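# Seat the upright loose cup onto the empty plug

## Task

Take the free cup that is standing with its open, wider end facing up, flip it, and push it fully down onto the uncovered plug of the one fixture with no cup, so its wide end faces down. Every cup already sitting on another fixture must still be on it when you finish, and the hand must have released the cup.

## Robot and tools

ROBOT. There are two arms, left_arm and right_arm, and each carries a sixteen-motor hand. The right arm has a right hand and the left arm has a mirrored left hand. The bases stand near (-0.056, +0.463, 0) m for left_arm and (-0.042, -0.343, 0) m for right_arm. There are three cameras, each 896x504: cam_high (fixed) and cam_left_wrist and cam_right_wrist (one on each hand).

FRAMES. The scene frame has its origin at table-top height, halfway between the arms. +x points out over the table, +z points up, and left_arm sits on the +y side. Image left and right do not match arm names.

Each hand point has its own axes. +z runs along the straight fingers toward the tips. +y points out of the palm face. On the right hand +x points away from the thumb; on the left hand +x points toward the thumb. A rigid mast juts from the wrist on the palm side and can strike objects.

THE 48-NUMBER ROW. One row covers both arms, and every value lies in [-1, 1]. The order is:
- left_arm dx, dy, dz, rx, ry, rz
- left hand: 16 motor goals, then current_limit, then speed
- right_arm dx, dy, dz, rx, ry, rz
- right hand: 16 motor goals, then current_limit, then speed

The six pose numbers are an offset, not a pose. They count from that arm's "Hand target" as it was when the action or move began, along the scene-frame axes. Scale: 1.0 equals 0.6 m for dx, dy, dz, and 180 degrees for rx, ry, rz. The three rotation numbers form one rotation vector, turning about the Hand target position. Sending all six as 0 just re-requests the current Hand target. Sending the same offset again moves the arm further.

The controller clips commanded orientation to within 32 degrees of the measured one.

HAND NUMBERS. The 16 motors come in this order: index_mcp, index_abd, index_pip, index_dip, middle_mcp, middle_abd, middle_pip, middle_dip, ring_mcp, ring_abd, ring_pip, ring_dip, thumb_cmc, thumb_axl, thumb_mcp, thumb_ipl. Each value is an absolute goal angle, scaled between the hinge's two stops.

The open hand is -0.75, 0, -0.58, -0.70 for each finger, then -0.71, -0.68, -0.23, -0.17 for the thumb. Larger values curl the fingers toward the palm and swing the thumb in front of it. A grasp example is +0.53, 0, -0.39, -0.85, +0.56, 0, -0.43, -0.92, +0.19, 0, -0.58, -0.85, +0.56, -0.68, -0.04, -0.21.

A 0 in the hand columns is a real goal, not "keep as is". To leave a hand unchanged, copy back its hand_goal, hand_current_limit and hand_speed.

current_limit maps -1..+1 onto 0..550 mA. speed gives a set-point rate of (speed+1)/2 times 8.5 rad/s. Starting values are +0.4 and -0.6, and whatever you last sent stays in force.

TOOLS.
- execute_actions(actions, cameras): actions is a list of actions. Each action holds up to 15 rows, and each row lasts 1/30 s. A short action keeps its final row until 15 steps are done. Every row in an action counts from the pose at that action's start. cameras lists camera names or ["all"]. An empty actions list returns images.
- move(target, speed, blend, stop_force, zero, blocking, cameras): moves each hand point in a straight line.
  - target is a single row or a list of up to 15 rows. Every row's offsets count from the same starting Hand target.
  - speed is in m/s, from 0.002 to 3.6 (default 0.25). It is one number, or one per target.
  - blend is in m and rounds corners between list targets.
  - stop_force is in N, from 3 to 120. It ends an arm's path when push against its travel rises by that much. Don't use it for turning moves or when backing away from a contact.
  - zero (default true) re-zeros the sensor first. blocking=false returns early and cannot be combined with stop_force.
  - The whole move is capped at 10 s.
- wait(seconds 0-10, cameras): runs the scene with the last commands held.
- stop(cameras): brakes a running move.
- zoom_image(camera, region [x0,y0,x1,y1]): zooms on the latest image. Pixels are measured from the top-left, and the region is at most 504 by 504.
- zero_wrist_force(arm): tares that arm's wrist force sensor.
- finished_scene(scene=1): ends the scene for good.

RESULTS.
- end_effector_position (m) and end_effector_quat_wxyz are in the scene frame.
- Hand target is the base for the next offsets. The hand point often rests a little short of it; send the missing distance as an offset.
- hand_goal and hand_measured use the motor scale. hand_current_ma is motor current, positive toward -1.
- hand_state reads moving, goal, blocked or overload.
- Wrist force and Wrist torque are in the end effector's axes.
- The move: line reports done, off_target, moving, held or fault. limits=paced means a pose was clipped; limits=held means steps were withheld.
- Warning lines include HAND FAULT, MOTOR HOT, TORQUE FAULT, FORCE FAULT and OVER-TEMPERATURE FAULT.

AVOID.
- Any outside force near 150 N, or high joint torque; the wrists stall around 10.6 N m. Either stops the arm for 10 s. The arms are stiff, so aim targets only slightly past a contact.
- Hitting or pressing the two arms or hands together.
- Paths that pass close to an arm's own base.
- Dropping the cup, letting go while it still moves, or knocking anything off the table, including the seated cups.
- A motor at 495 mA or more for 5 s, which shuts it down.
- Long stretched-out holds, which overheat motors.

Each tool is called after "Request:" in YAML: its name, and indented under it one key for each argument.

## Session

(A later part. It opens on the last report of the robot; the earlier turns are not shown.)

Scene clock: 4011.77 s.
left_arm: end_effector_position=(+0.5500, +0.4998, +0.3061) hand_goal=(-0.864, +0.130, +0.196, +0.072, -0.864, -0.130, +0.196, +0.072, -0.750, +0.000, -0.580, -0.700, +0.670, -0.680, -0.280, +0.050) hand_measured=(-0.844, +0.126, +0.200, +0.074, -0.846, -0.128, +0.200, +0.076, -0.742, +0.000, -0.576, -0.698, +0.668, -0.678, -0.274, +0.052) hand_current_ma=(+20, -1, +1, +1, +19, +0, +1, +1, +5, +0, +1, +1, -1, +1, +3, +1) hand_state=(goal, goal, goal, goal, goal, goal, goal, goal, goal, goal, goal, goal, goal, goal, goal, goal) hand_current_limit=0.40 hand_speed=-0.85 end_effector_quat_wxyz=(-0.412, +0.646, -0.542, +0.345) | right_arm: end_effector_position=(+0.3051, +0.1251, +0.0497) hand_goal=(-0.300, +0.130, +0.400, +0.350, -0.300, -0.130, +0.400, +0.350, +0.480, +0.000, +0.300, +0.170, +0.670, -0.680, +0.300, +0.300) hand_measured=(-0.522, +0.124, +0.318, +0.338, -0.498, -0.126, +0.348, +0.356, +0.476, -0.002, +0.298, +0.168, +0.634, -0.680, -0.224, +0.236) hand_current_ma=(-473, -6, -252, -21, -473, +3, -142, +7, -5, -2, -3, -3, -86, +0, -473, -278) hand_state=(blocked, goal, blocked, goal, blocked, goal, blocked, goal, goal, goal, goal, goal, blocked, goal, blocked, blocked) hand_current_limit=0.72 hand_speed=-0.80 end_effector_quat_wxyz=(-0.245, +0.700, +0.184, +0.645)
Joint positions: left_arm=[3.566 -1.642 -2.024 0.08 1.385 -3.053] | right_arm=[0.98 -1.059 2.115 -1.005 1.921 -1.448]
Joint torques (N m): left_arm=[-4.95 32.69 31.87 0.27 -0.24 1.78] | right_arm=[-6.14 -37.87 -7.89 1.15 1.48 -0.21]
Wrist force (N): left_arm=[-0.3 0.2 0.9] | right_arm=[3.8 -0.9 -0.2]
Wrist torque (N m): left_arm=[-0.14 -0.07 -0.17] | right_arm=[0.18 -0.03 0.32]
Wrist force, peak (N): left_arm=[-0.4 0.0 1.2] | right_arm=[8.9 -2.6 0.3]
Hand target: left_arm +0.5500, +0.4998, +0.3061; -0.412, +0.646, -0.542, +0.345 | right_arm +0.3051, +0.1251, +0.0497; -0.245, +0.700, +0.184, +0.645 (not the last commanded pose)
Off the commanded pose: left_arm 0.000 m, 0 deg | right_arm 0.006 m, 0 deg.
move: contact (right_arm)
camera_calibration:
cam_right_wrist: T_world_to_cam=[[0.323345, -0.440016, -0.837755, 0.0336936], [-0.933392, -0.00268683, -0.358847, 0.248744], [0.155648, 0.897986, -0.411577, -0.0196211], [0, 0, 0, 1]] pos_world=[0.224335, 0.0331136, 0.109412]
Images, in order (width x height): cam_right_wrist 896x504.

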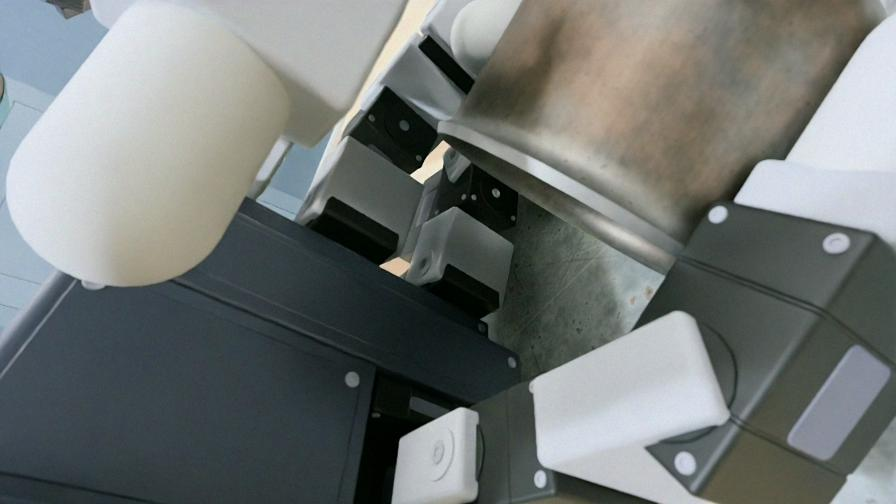

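Request:
move:
  target:
    - [0.0, 0.0, 0.0, 0, 0, 0, -0.863, 0.13, 0.197, 0.072, -0.863, -0.13, 0.197, 0.072, -0.75, 0, -0.58, -0.70, 0.67, -0.68, -0.28, 0.05, 0.4, -0.85, 0.0, 0.0, 0.0, 0, 0, 0.0, -0.55, 0.13, 0.28, 0.25, -0.53, -0.13, 0.28, 0.25, 0.48, 0, 0.30, 0.17, 0.67, -0.68, -0.25, 0.18, 0.72, -0.93]
  speed: 0.05
  cameras: ["cam_right_wrist"]

Request:
move:
  target:
    - [0.0, 0.0, 0.0, 0, 0, 0, -0.863, 0.13, 0.197, 0.072, -0.863, -0.13, 0.197, 0.072, -0.75, 0, -0.58, -0.70, 0.67, -0.68, -0.28, 0.05, 0.4, -0.85, 0.0, 0.0, 0.0, 0, 0, 0.0, -0.72, 0.13, 0.23, 0.15, -0.72, -0.13, 0.23, 0.15, 0.48, 0, 0.30, 0.17, 0.67, -0.68, -0.32, 0.07, 0.72, -0.93]
  speed: 0.05
  cameras: ["cam_high", "cam_right_wrist"]

Request:
zoom_image:
  camera: "cam_high"
  region: [340, 110, 480, 219]

Scene clock: 4025.90 s.
left_arm: end_effector_position=(+0.5500, +0.4998, +0.3061) hand_goal=(-0.864, +0.130, +0.196, +0.072, -0.864, -0.130, +0.196, +0.072, -0.750, +0.000, -0.580, -0.700, +0.670, -0.680, -0.280, +0.050) hand_measured=(-0.844, +0.126, +0.200, +0.074, -0.846, -0.128, +0.200, +0.076, -0.742, +0.000, -0.576, -0.698, +0.668, -0.678, -0.274, +0.052) hand_current_ma=(+20, -1, +1, +1, +19, +0, +1, +1, +5, +0, +1, +1, -1, +1, +3, +1) hand_state=(goal, goal, goal, goal, goal, goal, goal, goal, goal, goal, goal, goal, goal, goal, goal, goal) hand_current_limit=0.40 hand_speed=-0.85 end_effector_quat_wxyz=(-0.412, +0.646, -0.542, +0.345) | right_arm: end_effector_position=(+0.3051, +0.1251, +0.0497) hand_goal=(-0.550, +0.130, +0.280, +0.250, -0.530, -0.130, +0.280, +0.250, +0.480, +0.000, +0.300, +0.170, +0.670, -0.680, -0.250, +0.180) hand_measured=(-0.548, +0.124, +0.282, +0.252, -0.526, -0.130, +0.282, +0.252, +0.476, -0.002, +0.298, +0.168, +0.646, -0.682, -0.248, +0.182) hand_current_ma=(+0, -6, +2, +3, +5, +0, +2, +2, -5, -2, -3, -3, -53, -2, +4, +3) hand_state=(moving, goal, moving, goal, goal, goal, goal, goal, goal, goal, goal, goal, blocked, goal, goal, goal) hand_current_limit=0.72 hand_speed=-0.93 end_effector_quat_wxyz=(-0.245, +0.700, +0.184, +0.645)
Joint positions: left_arm=[3.566 -1.642 -2.024 0.08 1.385 -3.053] | right_arm=[0.98 -1.059 2.115 -1.005 1.921 -1.448]
Joint torques (N m): left_arm=[-5.56 32.07 31.58 0.05 -0.23 1.75] | right_arm=[-5.36 -35.25 -24.1 0.65 1.21 -0.12]
Wrist force (N): left_arm=[-0.2 0.4 1.0] | right_arm=[2.3 -0.3 -1.8]
Wrist torque (N m): left_arm=[-0.12 -0.09 -0.16] | right_arm=[0.17 -0.09 0.35]
Wrist force, peak (N): left_arm=[-0.3 0.1 1.3] | right_arm=[5.3 -2.9 -1.4]
Hand target: left_arm +0.5500, +0.4998, +0.3061; -0.412, +0.646, -0.542, +0.345 | right_arm +0.3051, +0.1251, +0.0497; -0.245, +0.700, +0.184, +0.645
Off the commanded pose: left_arm 0.000 m, 0 deg | right_arm 0.000 m, 0 deg.
move: done
camera_calibration:
cam_right_wrist: T_world_to_cam=[[0.323345, -0.440016, -0.837755, 0.0336936], [-0.933392, -0.00268683, -0.358847, 0.248744], [0.155648, 0.897986, -0.411577, -0.0196211], [0, 0, 0, 1]] pos_world=[0.224335, 0.0331136, 0.109412]
Images, in order (width x height): cam_right_wrist 896x504.

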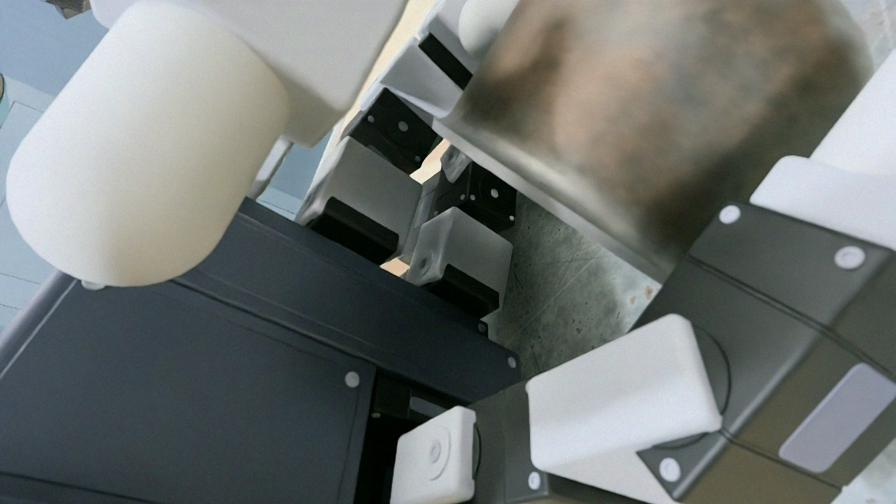

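Scene clock: 4026.93 s.
left_arm: end_effector_position=(+0.5500, +0.4998, +0.3061) hand_goal=(-0.864, +0.130, +0.196, +0.072, -0.864, -0.130, +0.196, +0.072, -0.750, +0.000, -0.580, -0.700, +0.670, -0.680, -0.280, +0.050) hand_measured=(-0.844, +0.126, +0.200, +0.074, -0.846, -0.128, +0.200, +0.076, -0.742, +0.000, -0.576, -0.698, +0.668, -0.678, -0.274, +0.052) hand_current_ma=(+20, -1, +1, +1, +19, +0, +1, +1, +5, +0, +1, +1, -1, +1, +3, +1) hand_state=(goal, goal, goal, goal, goal, goal, goal, goal, goal, goal, goal, goal, goal, goal, goal, goal) hand_current_limit=0.40 hand_speed=-0.85 end_effector_quat_wxyz=(-0.412, +0.646, -0.542, +0.345) | right_arm: end_effector_position=(+0.3051, +0.1251, +0.0497) hand_goal=(-0.720, +0.130, +0.230, +0.150, -0.720, -0.130, +0.230, +0.150, +0.480, +0.000, +0.300, +0.170, +0.670, -0.680, -0.320, +0.070) hand_measured=(-0.716, +0.124, +0.234, +0.152, -0.716, -0.130, +0.232, +0.152, +0.476, -0.002, +0.298, +0.168, +0.646, -0.682, -0.318, +0.072) hand_current_ma=(+6, -6, +4, +3, +6, +0, +2, +2, -5, -2, -3, -3, -53, -2, +4, +3) hand_state=(goal, goal, goal, goal, goal, goal, goal, goal, goal, goal, goal, goal, blocked, goal, goal, goal) hand_current_limit=0.72 hand_speed=-0.93 end_effector_quat_wxyz=(-0.245, +0.700, +0.184, +0.645)
Joint positions: left_arm=[3.566 -1.642 -2.024 0.08 1.385 -3.053] | right_arm=[0.98 -1.059 2.115 -1.005 1.921 -1.448]
Joint torques (N m): left_arm=[-5.55 33.27 31.21 0.12 -0.27 1.75] | right_arm=[-4.1 -33.16 -23.77 -0.23 1.27 -0.06]
Wrist force (N): left_arm=[-0.3 0.3 0.9] | right_arm=[1.9 -0.4 -2.1]
Wrist torque (N m): left_arm=[-0.12 -0.08 -0.16] | right_arm=[0.19 -0.05 0.30]
Wrist force, peak (N): left_arm=[-0.2 0.2 1.3] | right_arm=[2.2 -0.5 -1.9]
Hand target: left_arm +0.5500, +0.4998, +0.3061; -0.412, +0.646, -0.542, +0.345 | right_arm +0.3051, +0.1251, +0.0497; -0.245, +0.700, +0.184, +0.645
Off the commanded pose: left_arm 0.000 m, 0 deg | right_arm 0.000 m, 0 deg.
move: done
camera_calibration:
cam_right_wrist: T_world_to_cam=[[0.323345, -0.440016, -0.837755, 0.0336936], [-0.933392, -0.00268683, -0.358847, 0.248744], [0.155648, 0.897986, -0.411577, -0.0196211], [0, 0, 0, 1]] pos_world=[0.224335, 0.0331136, 0.109412]
Images, in order (width x height): cam_high 896x504, cam_right_wrist 896x504.

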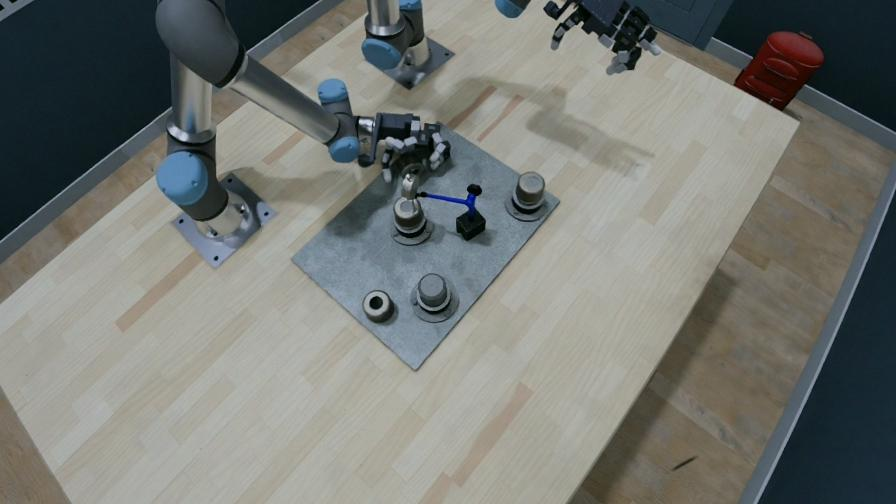

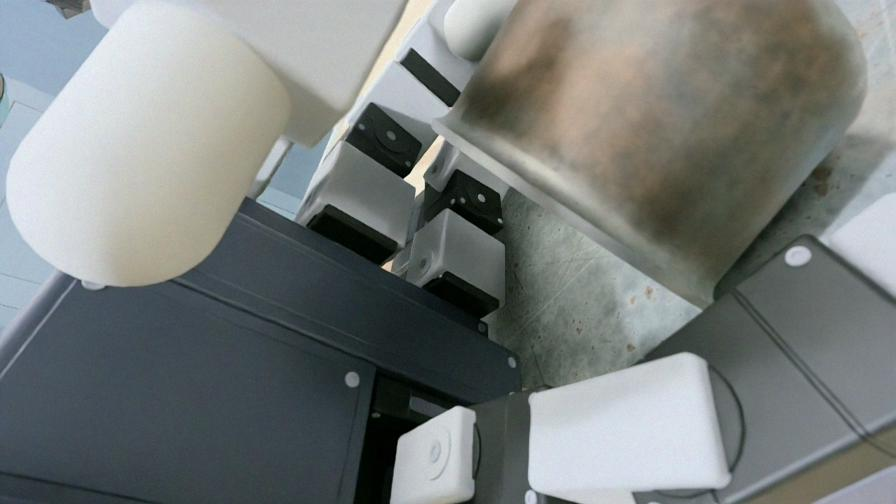

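Scaled by 3.600 from the camera's 896x504 image, which has a finer 1280x720 frame.

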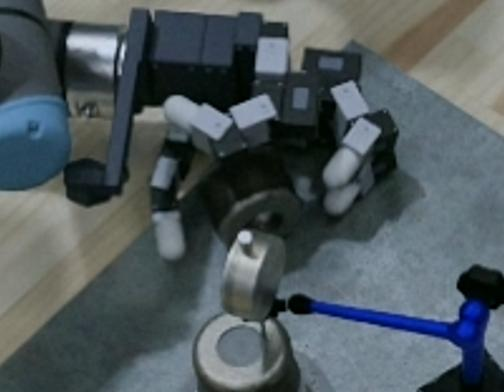

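Request:
move:
  target:
    - [0.0, 0.0, 0.0, 0, 0, 0, -0.863, 0.13, 0.197, 0.072, -0.863, -0.13, 0.197, 0.072, -0.75, 0, -0.58, -0.70, 0.67, -0.68, -0.28, 0.05, 0.4, -0.85, 0.0, 0.0, 0.0, 0, 0, 0.0, -0.863, 0.13, 0.197, 0.072, -0.863, -0.13, 0.197, 0.072, 0.48, 0, 0.30, 0.17, 0.67, -0.68, -0.38, 0.05, 0.72, -0.9]
    - [0.0, 0.0, 0.0, 0, 0, 0, -0.863, 0.13, 0.197, 0.072, -0.863, -0.13, 0.197, 0.072, -0.75, 0, -0.58, -0.70, 0.67, -0.68, -0.28, 0.05, 0.4, -0.85, 0.0, 0.0, 0.05, 0, 0, 0.0, -0.863, 0.13, 0.197, 0.072, -0.863, -0.13, 0.197, 0.072, 0.48, 0, 0.30, 0.17, 0.67, -0.68, -0.38, 0.05, 0.72, -0.8]
    - [0.0, 0.0, 0.0, 0, 0, 0, -0.863, 0.13, 0.197, 0.072, -0.863, -0.13, 0.197, 0.072, -0.75, 0, -0.58, -0.70, 0.67, -0.68, -0.28, 0.05, 0.4, -0.85, 0.0, 0.0, 0.25, 0, 0, 0.0, -0.863, 0.13, 0.197, 0.072, -0.863, -0.13, 0.197, 0.072, 0.48, 0, 0.30, 0.17, 0.67, -0.68, -0.38, 0.05, 0.72, -0.8]
    - [0.0, 0.0, 0.0, 0, 0, 0, -0.863, 0.13, 0.197, 0.072, -0.863, -0.13, 0.197, 0.072, -0.75, 0, -0.58, -0.70, 0.67, -0.68, -0.28, 0.05, 0.4, -0.85, 0.0, -0.22, 0.4, 0.2333, 0.4041, 0.0, -0.863, 0.13, 0.197, 0.072, -0.863, -0.13, 0.197, 0.072, 0.48, 0, 0.30, 0.17, 0.67, -0.68, -0.38, 0.05, 0.72, -0.8]
  speed: [0.04, 0.04, 0.15, 0.25]
  blend: [0, 0.01, 0.02, 0]
  cameras: ["cam_high", "cam_right_wrist"]

Request:
zoom_image:
  camera: "cam_high"
  region: [340, 110, 480, 219]

Scene clock: 4056.83 s.
left_arm: end_effector_position=(+0.5500, +0.4998, +0.3061) hand_goal=(-0.864, +0.130, +0.196, +0.072, -0.864, -0.130, +0.196, +0.072, -0.750, +0.000, -0.580, -0.700, +0.670, -0.680, -0.280, +0.050) hand_measured=(-0.844, +0.126, +0.200, +0.074, -0.846, -0.128, +0.200, +0.076, -0.742, +0.000, -0.576, -0.698, +0.668, -0.678, -0.274, +0.052) hand_current_ma=(+20, -1, +1, +1, +19, +0, +1, +1, +5, +0, +1, +1, -1, +1, +3, +1) hand_state=(goal, goal, goal, goal, goal, goal, goal, goal, goal, goal, goal, goal, goal, goal, goal, goal) hand_current_limit=0.40 hand_speed=-0.85 end_effector_quat_wxyz=(-0.412, +0.646, -0.542, +0.345) | right_arm: end_effector_position=(+0.3051, -0.0069, +0.2897) hand_goal=(-0.864, +0.130, +0.196, +0.072, -0.864, -0.130, +0.196, +0.072, +0.480, +0.000, +0.300, +0.170, +0.670, -0.680, -0.380, +0.050) hand_measured=(-0.858, +0.126, +0.200, +0.074, -0.858, -0.130, +0.198, +0.074, +0.476, -0.002, +0.298, +0.168, +0.666, -0.682, -0.378, +0.052) hand_current_ma=(+8, -3, +4, +3, +8, +0, +2, +2, -4, -2, -3, -3, -6, -2, +4, +3) hand_state=(goal, goal, goal, goal, goal, goal, goal, goal, goal, goal, goal, goal, goal, goal, goal, goal) hand_current_limit=0.72 hand_speed=-0.80 end_effector_quat_wxyz=(-0.523, +0.812, -0.221, +0.136)
Joint positions: left_arm=[3.566 -1.642 -2.024 0.08 1.385 -3.053] | right_arm=[0.147 -1.634 1.748 0.53 0.767 -0.484]
Joint torques (N m): left_arm=[-6.32 32.7 31.1 0.2 0.12 1.7] | right_arm=[-10.12 -10.19 -35.72 2.57 -3.41 -0.99]
Wrist force (N): left_arm=[-0.3 0.1 1.1] | right_arm=[0.9 -1.0 -2.4]
Wrist torque (N m): left_arm=[-0.16 -0.07 -0.16] | right_arm=[0.21 0.01 0.18]
Wrist force, peak (N): left_arm=[-0.9 -0.2 1.3] | right_arm=[2.7 -1.4 -1.6]
Hand target: left_arm +0.5500, +0.4998, +0.3061; -0.412, +0.646, -0.542, +0.345 | right_arm +0.3051, -0.0069, +0.2897; -0.523, +0.812, -0.221, +0.136
Off the commanded pose: left_arm 0.000 m, 0 deg | right_arm 0.000 m, 0 deg.
move: done; blend cut to 0 m at target 2
camera_calibration:
cam_right_wrist: T_world_to_cam=[[-0.785831, 0.200413, -0.585067, 0.446268], [-0.616812, -0.185374, 0.76497, -0.0888858], [0.0448534, 0.962014, 0.26929, 0.0346782], [0, 0, 0, 1]] pos_world=[0.29431, -0.139276, 0.319754]
Images, in order (width x height): cam_high 896x504, cam_right_wrist 896x504.

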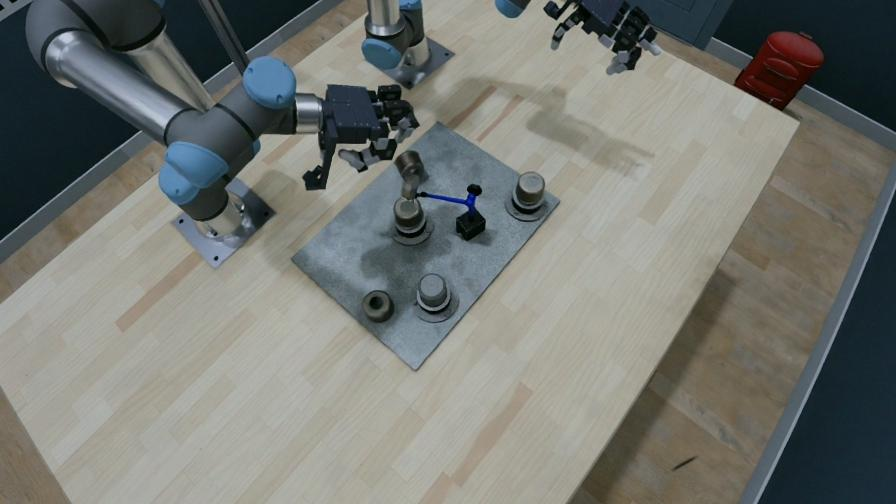

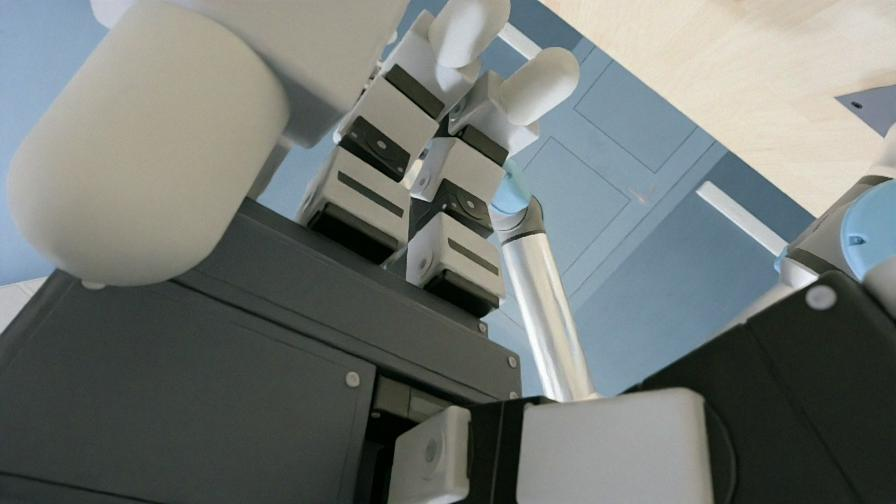

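Scaled by 3.600 from the camera's 896x504 image, which has a finer 1280x720 frame.

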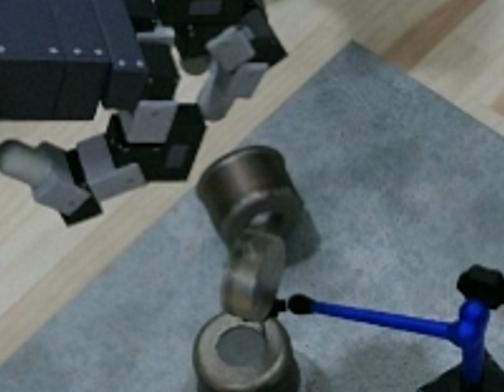

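Request:
move:
  target:
    - [0.0, 0.0, 0.0, 0, 0, 0, -0.863, 0.13, 0.197, 0.072, -0.863, -0.13, 0.197, 0.072, -0.75, 0, -0.58, -0.70, 0.67, -0.68, -0.28, 0.05, 0.4, -0.85, -0.02, 0.2182, -0.05, 0, 0, 0.0444, -0.863, 0.13, 0.197, 0.072, -0.863, -0.13, 0.197, 0.072, 0.48, 0, 0.30, 0.17, 0.67, -0.68, -0.38, 0.05, 0.72, -0.8]
    - [0.0, 0.0, 0.0, 0, 0, 0, -0.863, 0.13, 0.197, 0.072, -0.863, -0.13, 0.197, 0.072, -0.75, 0, -0.58, -0.70, 0.67, -0.68, -0.28, 0.05, 0.4, -0.85, -0.0335, 0.2182, -0.2995, 0, 0, 0.0444, -0.863, 0.13, 0.197, 0.072, -0.863, -0.13, 0.197, 0.072, 0.48, 0, 0.30, 0.17, 0.67, -0.68, -0.38, 0.05, 0.72, -0.8]
  speed: 0.2
  blend: 0.02
  cameras: ["cam_high", "cam_right_wrist"]

Request:
zoom_image:
  camera: "cam_high"
  region: [340, 110, 480, 219]

Scene clock: 4140.30 s.
left_arm: end_effector_position=(+0.5500, +0.4998, +0.3061) hand_goal=(-0.864, +0.130, +0.196, +0.072, -0.864, -0.130, +0.196, +0.072, -0.750, +0.000, -0.580, -0.700, +0.670, -0.680, -0.280, +0.050) hand_measured=(-0.844, +0.126, +0.200, +0.074, -0.846, -0.128, +0.200, +0.076, -0.742, +0.000, -0.576, -0.698, +0.668, -0.678, -0.274, +0.052) hand_current_ma=(+20, -1, +1, +1, +19, +0, +1, +1, +5, +0, +1, +1, -1, +1, +3, +1) hand_state=(goal, goal, goal, goal, goal, goal, goal, goal, goal, goal, goal, goal, goal, goal, goal, goal) hand_current_limit=0.40 hand_speed=-0.85 end_effector_quat_wxyz=(-0.412, +0.646, -0.542, +0.345) | right_arm: end_effector_position=(+0.2850, +0.1240, +0.1100) hand_goal=(-0.864, +0.130, +0.196, +0.072, -0.864, -0.130, +0.196, +0.072, +0.480, +0.000, +0.300, +0.170, +0.670, -0.680, -0.380, +0.050) hand_measured=(-0.858, +0.126, +0.200, +0.074, -0.858, -0.130, +0.198, +0.074, +0.476, -0.002, +0.298, +0.168, +0.668, -0.682, -0.378, +0.052) hand_current_ma=(+10, -3, +4, +2, +10, +0, +2, +2, -4, -2, -3, -3, -3, -2, +4, +3) hand_state=(goal, goal, goal, goal, goal, goal, goal, goal, goal, goal, goal, goal, goal, goal, goal, goal) hand_current_limit=0.72 hand_speed=-0.80 end_effector_quat_wxyz=(-0.531, +0.826, -0.164, +0.099)
Joint positions: left_arm=[3.566 -1.642 -2.024 0.08 1.385 -3.053] | right_arm=[0.486 -1.316 1.869 -0.007 0.932 -0.336]
Joint torques (N m): left_arm=[-7.27 32.52 30.63 0.46 0.48 1.67] | right_arm=[7.66 -22.38 -3.72 -1.93 1.49 1.16]
Wrist force (N): left_arm=[-0.5 -0.1 0.9] | right_arm=[1.0 -0.6 -2.4]
Wrist torque (N m): left_arm=[-0.17 -0.05 -0.18] | right_arm=[0.24 0.00 0.21]
Wrist force, peak (N): left_arm=[-0.4 0.2 1.3] | right_arm=[0.4 0.0 -3.7]
Hand target: left_arm +0.5500, +0.4998, +0.3061; -0.412, +0.646, -0.542, +0.345 | right_arm +0.2850, +0.1240, +0.1100; -0.531, +0.826, -0.164, +0.099
Off the commanded pose: left_arm 0.000 m, 0 deg | right_arm 0.000 m, 0 deg.
move: done
camera_calibration:
cam_right_wrist: T_world_to_cam=[[-0.806151, 0.0892055, -0.584947, 0.3187], [-0.584925, -0.269424, 0.765032, 0.061797], [-0.089354, 0.958881, 0.269375, -0.00337059], [0, 0, 0, 1]] pos_world=[0.292766, -0.00854819, 0.140054]
Images, in order (width x height): cam_high 896x504, cam_right_wrist 896x504.

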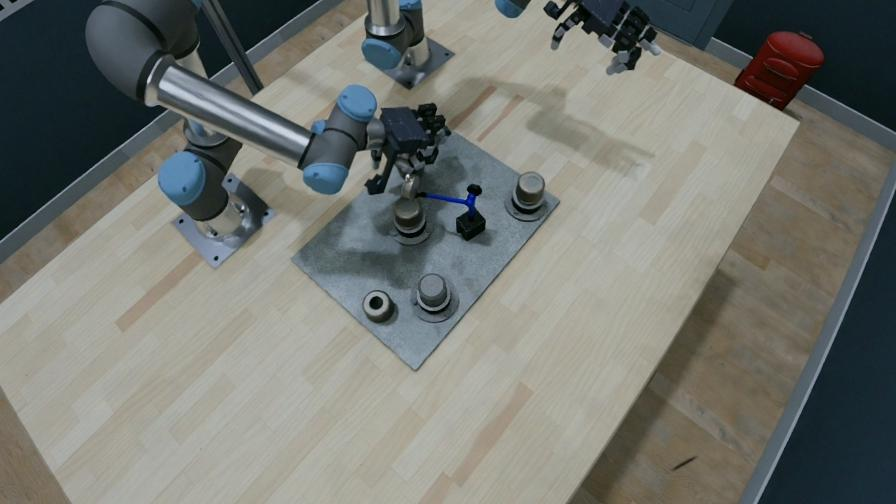

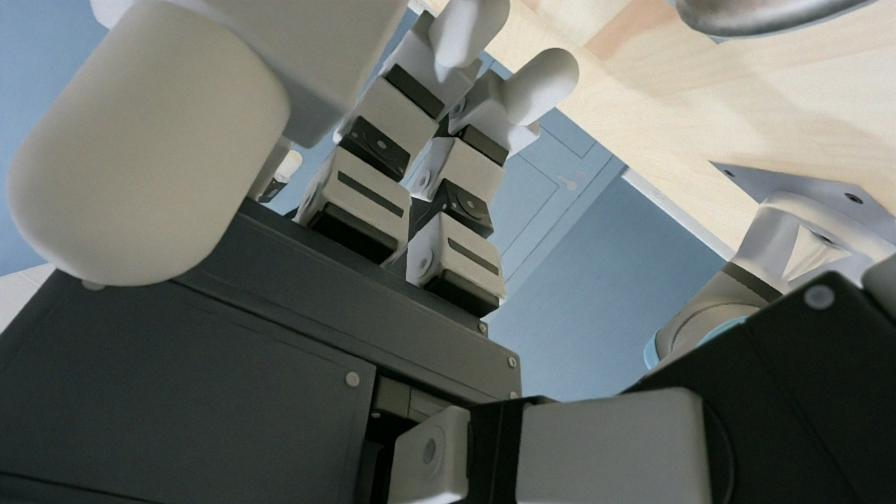

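Scaled by 3.600 from the camera's 896x504 image, which has a finer 1280x720 frame.

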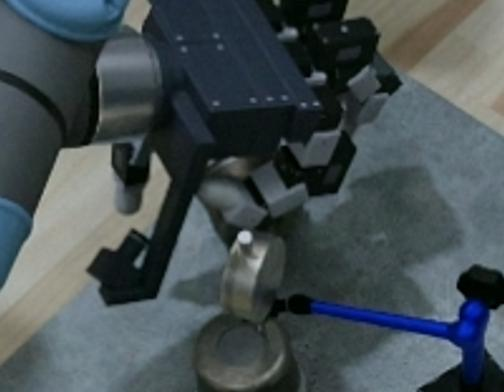

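Request:
move:
  target:
    - [0.0, 0.0, 0.0, 0, 0, 0, -0.863, 0.13, 0.197, 0.072, -0.863, -0.13, 0.197, 0.072, -0.75, 0, -0.58, -0.70, 0.67, -0.68, -0.28, 0.05, 0.4, -0.85, 0.0, 0.0, -0.0833, 0, 0, 0, -0.863, 0.13, 0.197, 0.072, -0.863, -0.13, 0.197, 0.072, 0.48, 0, 0.30, 0.17, 0.67, -0.68, -0.38, 0.05, 0.72, -0.8]
  speed: 0.06
  stop_force: 4
  cameras: ["cam_high", "cam_right_wrist"]

Request:
zoom_image:
  camera: "cam_right_wrist"
  region: [400, 0, 860, 290]

Scene clock: 4149.17 s.
left_arm: end_effector_position=(+0.5500, +0.4998, +0.3061) hand_goal=(-0.864, +0.130, +0.196, +0.072, -0.864, -0.130, +0.196, +0.072, -0.750, +0.000, -0.580, -0.700, +0.670, -0.680, -0.280, +0.050) hand_measured=(-0.844, +0.126, +0.200, +0.074, -0.846, -0.128, +0.200, +0.076, -0.742, +0.000, -0.576, -0.698, +0.668, -0.678, -0.274, +0.052) hand_current_ma=(+20, -1, +1, +1, +19, +0, +1, +1, +5, +0, +1, +1, -1, +1, +3, +1) hand_state=(goal, goal, goal, goal, goal, goal, goal, goal, goal, goal, goal, goal, goal, goal, goal, goal) hand_current_limit=0.40 hand_speed=-0.85 end_effector_quat_wxyz=(-0.412, +0.646, -0.542, +0.345) | right_arm: end_effector_position=(+0.2850, +0.1240, +0.0600) hand_goal=(-0.864, +0.130, +0.196, +0.072, -0.864, -0.130, +0.196, +0.072, +0.480, +0.000, +0.300, +0.170, +0.670, -0.680, -0.380, +0.050) hand_measured=(-0.858, +0.126, +0.200, +0.074, -0.858, -0.130, +0.198, +0.074, +0.476, -0.002, +0.298, +0.168, +0.668, -0.682, -0.378, +0.052) hand_current_ma=(+10, -3, +4, +2, +10, +0, +2, +2, -4, -2, -3, -3, -3, -2, +4, +3) hand_state=(goal, goal, goal, goal, goal, goal, goal, goal, goal, goal, goal, goal, goal, goal, goal, goal) hand_current_limit=0.72 hand_speed=-0.80 end_effector_quat_wxyz=(-0.531, +0.826, -0.164, +0.099)
Joint positions: left_arm=[3.566 -1.642 -2.024 0.08 1.385 -3.053] | right_arm=[0.486 -1.244 1.926 -0.136 0.932 -0.336]
Joint torques (N m): left_arm=[-7.56 32.36 31.19 0.44 0.43 1.58] | right_arm=[4.81 -23.04 -3.44 -2.01 -0.82 1.4]
Wrist force (N): left_arm=[-0.2 0.3 0.9] | right_arm=[1.1 -1.1 -2.3]
Wrist torque (N m): left_arm=[-0.12 -0.09 -0.16] | right_arm=[0.18 -0.01 0.20]
Wrist force, peak (N): left_arm=[-0.6 -0.2 1.2] | right_arm=[1.1 -1.1 -2.7]
Hand target: left_arm +0.5500, +0.4998, +0.3061; -0.412, +0.646, -0.542, +0.345 | right_arm +0.2850, +0.1240, +0.0600; -0.531, +0.826, -0.164, +0.099
Off the commanded pose: left_arm 0.000 m, 0 deg | right_arm 0.000 m, 0 deg.
move: done
camera_calibration:
cam_right_wrist: T_world_to_cam=[[-0.806151, 0.0892055, -0.584947, 0.289453], [-0.584925, -0.269424, 0.765032, 0.100049], [-0.089354, 0.958881, 0.269375, 0.0100982], [0, 0, 0, 1]] pos_world=[0.292766, -0.00854819, 0.0900541]
Images, in order (width x height): cam_high 896x504, cam_right_wrist 896x504.

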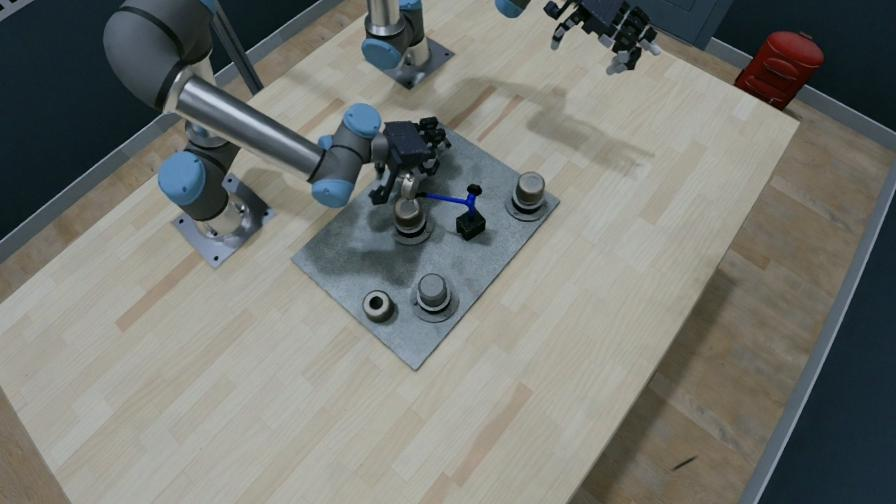

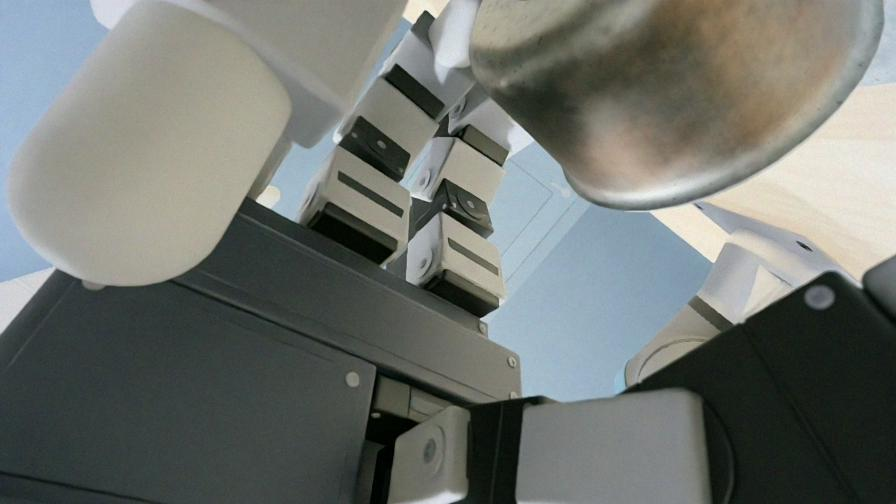

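Scaled by 1.096 from the camera's 896x504 image, which has a finer 1280x720 frame.

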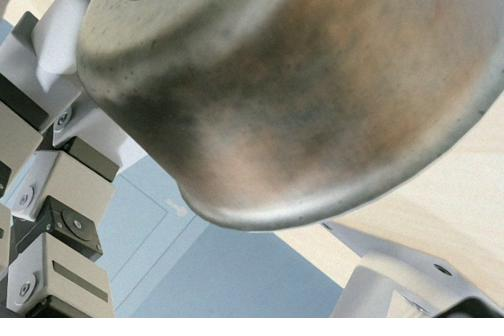

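Request:
move:
  target:
    - [0.0, 0.0, 0.0, 0, 0, 0, -0.863, 0.13, 0.197, 0.072, -0.863, -0.13, 0.197, 0.072, -0.75, 0, -0.58, -0.70, 0.67, -0.68, -0.28, 0.05, 0.4, -0.85, -0.0083, -0.0033, -0.005, 0, 0, 0, -0.863, 0.13, 0.197, 0.072, -0.863, -0.13, 0.197, 0.072, 0.48, 0, 0.30, 0.17, 0.67, -0.68, -0.38, 0.05, 0.72, -0.8]
    - [0.0, 0.0, 0.0, 0, 0, 0, -0.863, 0.13, 0.197, 0.072, -0.863, -0.13, 0.197, 0.072, -0.75, 0, -0.58, -0.70, 0.67, -0.68, -0.28, 0.05, 0.4, -0.85, -0.0083, -0.0033, -0.005, 0, 0, 0, -0.55, 0.13, 0.25, 0.15, -0.55, -0.13, 0.25, 0.15, 0.48, 0, 0.30, 0.17, 0.67, -0.68, 0.0, 0.18, 0.45, -0.85]
  speed: 0.05
  cameras: ["cam_high", "cam_right_wrist"]

Request:
zoom_image:
  camera: "cam_high"
  region: [340, 110, 480, 219]

Scene clock: 4227.33 s.
left_arm: end_effector_position=(+0.5500, +0.4998, +0.3061) hand_goal=(-0.864, +0.130, +0.196, +0.072, -0.864, -0.130, +0.196, +0.072, -0.750, +0.000, -0.580, -0.700, +0.670, -0.680, -0.280, +0.050) hand_measured=(-0.844, +0.126, +0.200, +0.074, -0.846, -0.128, +0.200, +0.076, -0.742, +0.000, -0.576, -0.698, +0.668, -0.678, -0.274, +0.052) hand_current_ma=(+20, -1, +1, +1, +19, +0, +1, +1, +5, +0, +1, +1, -1, +1, +3, +1) hand_state=(goal, goal, goal, goal, goal, goal, goal, goal, goal, goal, goal, goal, goal, goal, goal, goal) hand_current_limit=0.40 hand_speed=-0.85 end_effector_quat_wxyz=(-0.412, +0.646, -0.542, +0.345) | right_arm: end_effector_position=(+0.2800, +0.1220, +0.0570) hand_goal=(-0.550, +0.130, +0.250, +0.150, -0.550, -0.130, +0.250, +0.150, +0.480, +0.000, +0.300, +0.170, +0.670, -0.680, +0.000, +0.180) hand_measured=(-0.578, +0.126, +0.242, +0.148, -0.568, -0.130, +0.246, +0.148, +0.476, -0.002, +0.298, +0.168, +0.666, -0.682, -0.156, +0.164) hand_current_ma=(-70, -3, -11, -3, -39, +0, -5, -3, -4, -2, -3, -3, -6, -2, -398, -41) hand_state=(blocked, goal, goal, goal, goal, goal, goal, goal, goal, goal, goal, goal, goal, goal, blocked, goal) hand_current_limit=0.45 hand_speed=-0.85 end_effector_quat_wxyz=(-0.531, +0.826, -0.164, +0.099)
Joint positions: left_arm=[3.566 -1.642 -2.024 0.08 1.385 -3.053] | right_arm=[0.487 -1.25 1.943 -0.149 0.934 -0.335]
Joint torques (N m): left_arm=[-7.9 33 30.72 0.6 0.79 1.72] | right_arm=[4.37 -34.67 -5.97 -0.87 1.15 0.85]
Wrist force (N): left_arm=[-0.5 0.0 1.1] | right_arm=[0.7 -1.8 -3.5]
Wrist torque (N m): left_arm=[-0.18 -0.04 -0.18] | right_arm=[0.17 -0.01 0.22]
Wrist force, peak (N): left_arm=[-0.7 0.0 1.3] | right_arm=[0.6 -2.2 -3.6]
Hand target: left_arm +0.5500, +0.4998, +0.3061; -0.412, +0.646, -0.542, +0.345 | right_arm +0.2800, +0.1220, +0.0570; -0.531, +0.826, -0.164, +0.099
Off the commanded pose: left_arm 0.000 m, 0 deg | right_arm 0.000 m, 0 deg.
move: done
camera_calibration:
cam_right_wrist: T_world_to_cam=[[-0.806151, 0.0892055, -0.584947, 0.283846], [-0.584925, -0.269424, 0.765032, 0.0988802], [-0.089354, 0.958881, 0.269375, 0.0123773], [0, 0, 0, 1]] pos_world=[0.287766, -0.0105482, 0.0870541]
Images, in order (width x height): cam_high 896x504, cam_right_wrist 896x504.

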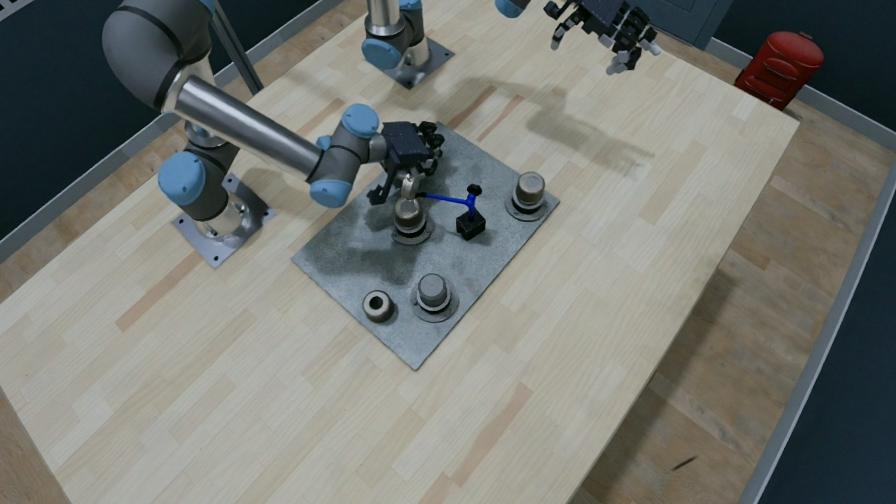

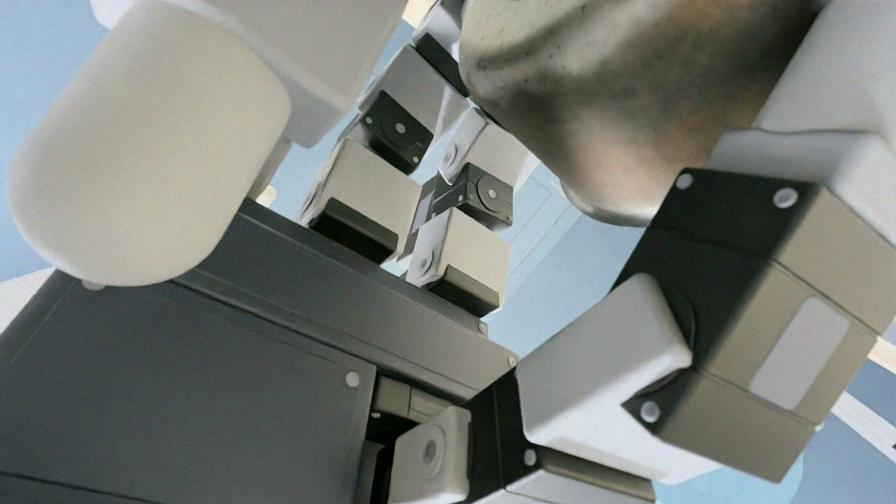

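Scaled by 3.600 from the camera's 896x504 image, which has a finer 1280x720 frame.

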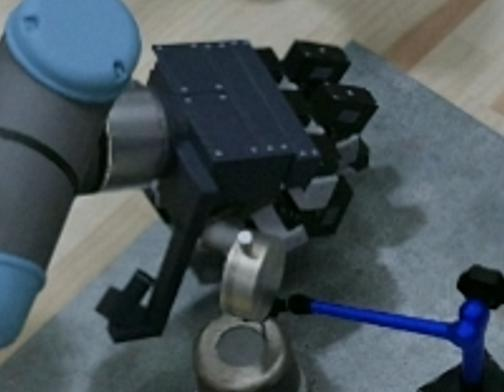

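Request:
move:
  target: [0,0,0,0,0,0,-0.863,0.13,0.197,0.072,-0.863,-0.13,0.197,0.072,-0.75,0,-0.58,-0.70,0.67,-0.68,-0.28,0.05,0.4,-0.85,0,0,0,0,0,0,-0.30,0.13,0.40,0.35,-0.30,-0.13,0.40,0.35,0.48,0,0.30,0.17,0.67,-0.68,0.30,0.30,0.72,-0.8]
  cameras: ["cam_high","cam_right_wrist"]

Scene clock: 4270.70 s.
left_arm: end_effector_position=(+0.5500, +0.4998, +0.3061) hand_goal=(-0.864, +0.130, +0.196, +0.072, -0.864, -0.130, +0.196, +0.072, -0.750, +0.000, -0.580, -0.700, +0.670, -0.680, -0.280, +0.050) hand_measured=(-0.844, +0.126, +0.200, +0.074, -0.846, -0.128, +0.200, +0.076, -0.742, +0.000, -0.576, -0.698, +0.668, -0.678, -0.274, +0.052) hand_current_ma=(+20, -1, +1, +1, +19, +0, +1, +1, +5, +0, +1, +1, -1, +1, +3, +1) hand_state=(goal, goal, goal, goal, goal, goal, goal, goal, goal, goal, goal, goal, goal, goal, goal, goal) hand_current_limit=0.40 hand_speed=-0.85 end_effector_quat_wxyz=(-0.412, +0.646, -0.542, +0.345) | right_arm: end_effector_position=(+0.2800, +0.1220, +0.0570) hand_goal=(-0.300, +0.130, +0.400, +0.350, -0.300, -0.130, +0.400, +0.350, +0.480, +0.000, +0.300, +0.170, +0.670, -0.680, +0.300, +0.300) hand_measured=(-0.370, +0.126, +0.382, +0.350, -0.560, -0.126, +0.316, +0.324, +0.476, -0.002, +0.298, +0.168, +0.610, -0.696, -0.170, +0.198) hand_current_ma=(-223, -3, -33, +0, -473, +3, -263, -56, -4, -2, -3, -3, -172, -38, -473, -473) hand_state=(blocked, goal, goal, goal, blocked, goal, blocked, blocked, goal, goal, goal, goal, blocked, goal, blocked, blocked) hand_current_limit=0.72 hand_speed=-0.80 end_effector_quat_wxyz=(-0.531, +0.826, -0.164, +0.099)
Joint positions: left_arm=[3.566 -1.642 -2.024 0.08 1.385 -3.053] | right_arm=[0.487 -1.25 1.943 -0.149 0.934 -0.335]
Joint torques (N m): left_arm=[-7.95 32.66 30.91 0.54 0.82 1.55] | right_arm=[-7.05 -27.98 -28.78 1.1 -2.18 -0.87]
Wrist force (N): left_arm=[-0.4 0.2 1.2] | right_arm=[1.2 1.2 -1.6]
Wrist torque (N m): left_arm=[-0.17 -0.07 -0.17] | right_arm=[0.33 -0.03 0.24]
Wrist force, peak (N): left_arm=[-0.4 0.1 1.3] | right_arm=[0.9 -2.2 -3.8]
Hand target: left_arm +0.5500, +0.4998, +0.3061; -0.412, +0.646, -0.542, +0.345 | right_arm +0.2800, +0.1220, +0.0570; -0.531, +0.826, -0.164, +0.099
Off the commanded pose: left_arm 0.000 m, 0 deg | right_arm 0.000 m, 0 deg.
move: done
camera_calibration:
cam_right_wrist: T_world_to_cam=[[-0.806151, 0.0892055, -0.584947, 0.283846], [-0.584925, -0.269424, 0.765032, 0.0988802], [-0.089354, 0.958881, 0.269375, 0.0123773], [0, 0, 0, 1]] pos_world=[0.287766, -0.0105482, 0.0870541]
Images, in order (width x height): cam_high 896x504, cam_right_wrist 896x504.

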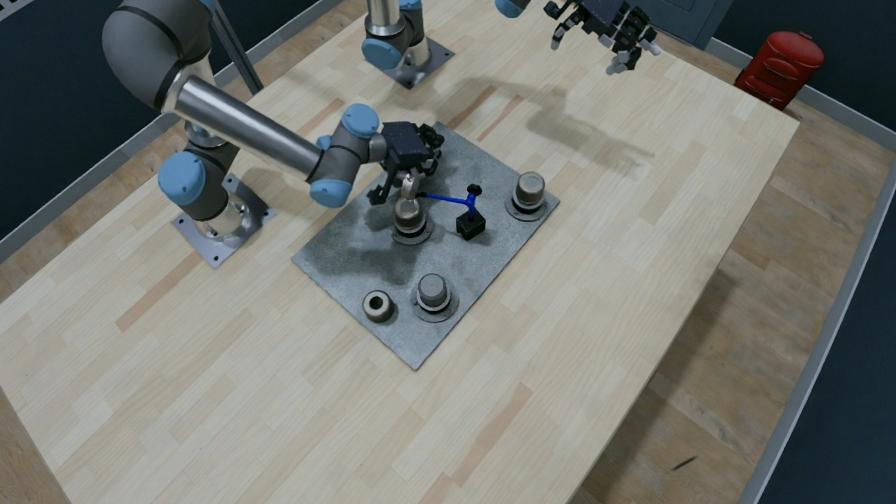

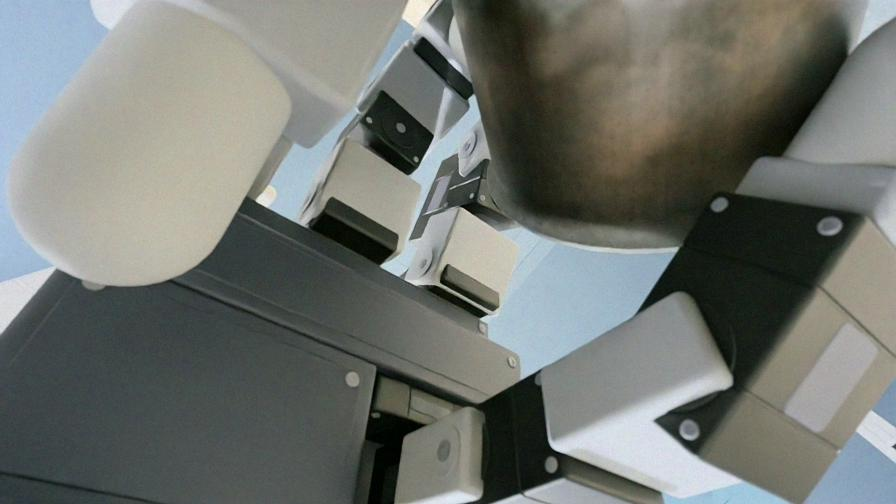

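Request:
zoom_image:
  camera: "cam_high"
  region: [340, 100, 480, 240]

Request:
zoom_image:
  camera: "cam_right_wrist"
  region: [400, 0, 896, 300]

Scaled by 3.600 from the camera's 896x504 image, which has a finer 1280x720 frame.

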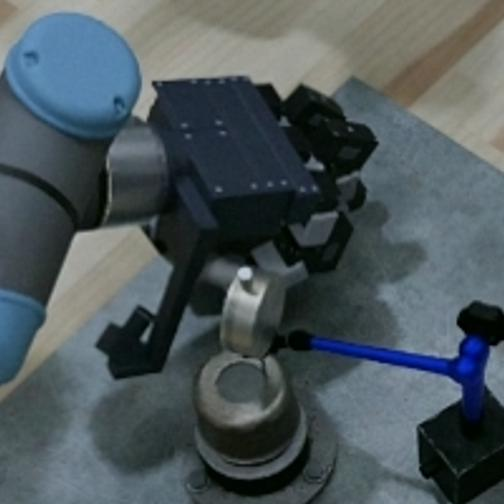

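Scaled by 1.016 from the camera's 896x504 image, which has a finer 1280x720 frame.

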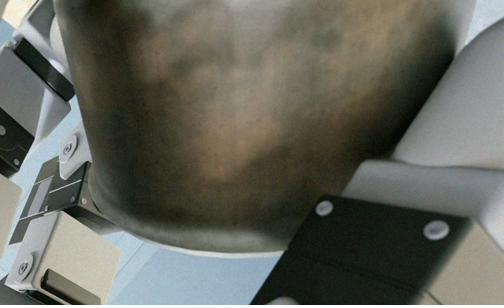

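Request:
wait:
  seconds: 0
  cameras: ["cam_left_wrist"]

Scene clock: 4330.00 s.
left_arm: end_effector_position=(+0.5500, +0.4998, +0.3061) hand_goal=(-0.864, +0.130, +0.196, +0.072, -0.864, -0.130, +0.196, +0.072, -0.750, +0.000, -0.580, -0.700, +0.670, -0.680, -0.280, +0.050) hand_measured=(-0.844, +0.126, +0.200, +0.074, -0.846, -0.128, +0.200, +0.076, -0.742, +0.000, -0.576, -0.698, +0.668, -0.678, -0.274, +0.052) hand_current_ma=(+20, -1, +1, +1, +19, +0, +1, +1, +5, +0, +1, +1, -1, +1, +3, +1) hand_state=(goal, goal, goal, goal, goal, goal, goal, goal, goal, goal, goal, goal, goal, goal, goal, goal) hand_current_limit=0.40 hand_speed=-0.85 end_effector_quat_wxyz=(-0.412, +0.646, -0.542, +0.345) | right_arm: end_effector_position=(+0.2800, +0.1220, +0.0570) hand_goal=(-0.300, +0.130, +0.400, +0.350, -0.300, -0.130, +0.400, +0.350, +0.480, +0.000, +0.300, +0.170, +0.670, -0.680, +0.300, +0.300) hand_measured=(-0.370, +0.126, +0.382, +0.350, -0.560, -0.126, +0.316, +0.324, +0.476, -0.002, +0.298, +0.168, +0.610, -0.696, -0.170, +0.198) hand_current_ma=(-223, -3, -33, +0, -473, +3, -263, -56, -4, -2, -3, -3, -172, -38, -473, -473) hand_state=(blocked, goal, goal, goal, blocked, goal, blocked, blocked, goal, goal, goal, goal, blocked, goal, blocked, blocked) hand_current_limit=0.72 hand_speed=-0.80 end_effector_quat_wxyz=(-0.531, +0.826, -0.164, +0.099)
Joint positions: left_arm=[3.566 -1.642 -2.024 0.08 1.385 -3.053] | right_arm=[0.487 -1.25 1.943 -0.149 0.934 -0.335]
Joint torques (N m): left_arm=[-8.07 32.43 30.67 0.64 0.88 1.52] | right_arm=[-7.62 -23.93 -31.32 0.94 -2.28 -0.96]
Wrist force (N): left_arm=[-0.3 0.0 0.9] | right_arm=[0.9 1.2 -1.5]
Wrist torque (N m): left_arm=[-0.15 -0.08 -0.15] | right_arm=[0.32 0.01 0.21]
Wrist force, peak (N): left_arm=[-0.4 0.4 1.3] | right_arm=[1.1 1.4 -1.8]
Hand target: left_arm +0.5500, +0.4998, +0.3061; -0.412, +0.646, -0.542, +0.345 | right_arm +0.2800, +0.1220, +0.0570; -0.531, +0.826, -0.164, +0.099
Off the commanded pose: left_arm 0.000 m, 0 deg | right_arm 0.000 m, 0 deg.
camera_calibration:
cam_left_wrist: T_world_to_cam=[[0.178273, 0.809738, 0.559056, -0.700453], [-0.338135, -0.483145, 0.807612, 0.137699], [0.924058, -0.333011, 0.187669, -0.266773], [0, 0, 0, 1]] pos_world=[0.417946, 0.544873, 0.33045]
Images, in order (width x height): cam_left_wrist 896x504.

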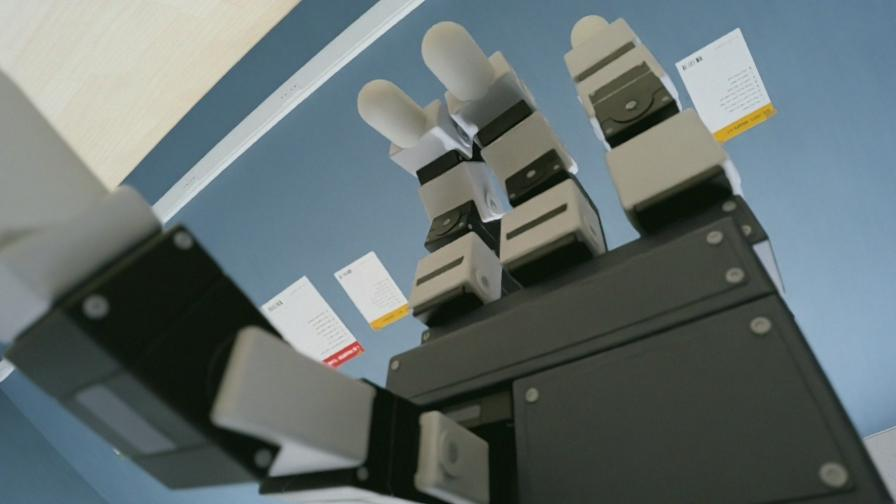

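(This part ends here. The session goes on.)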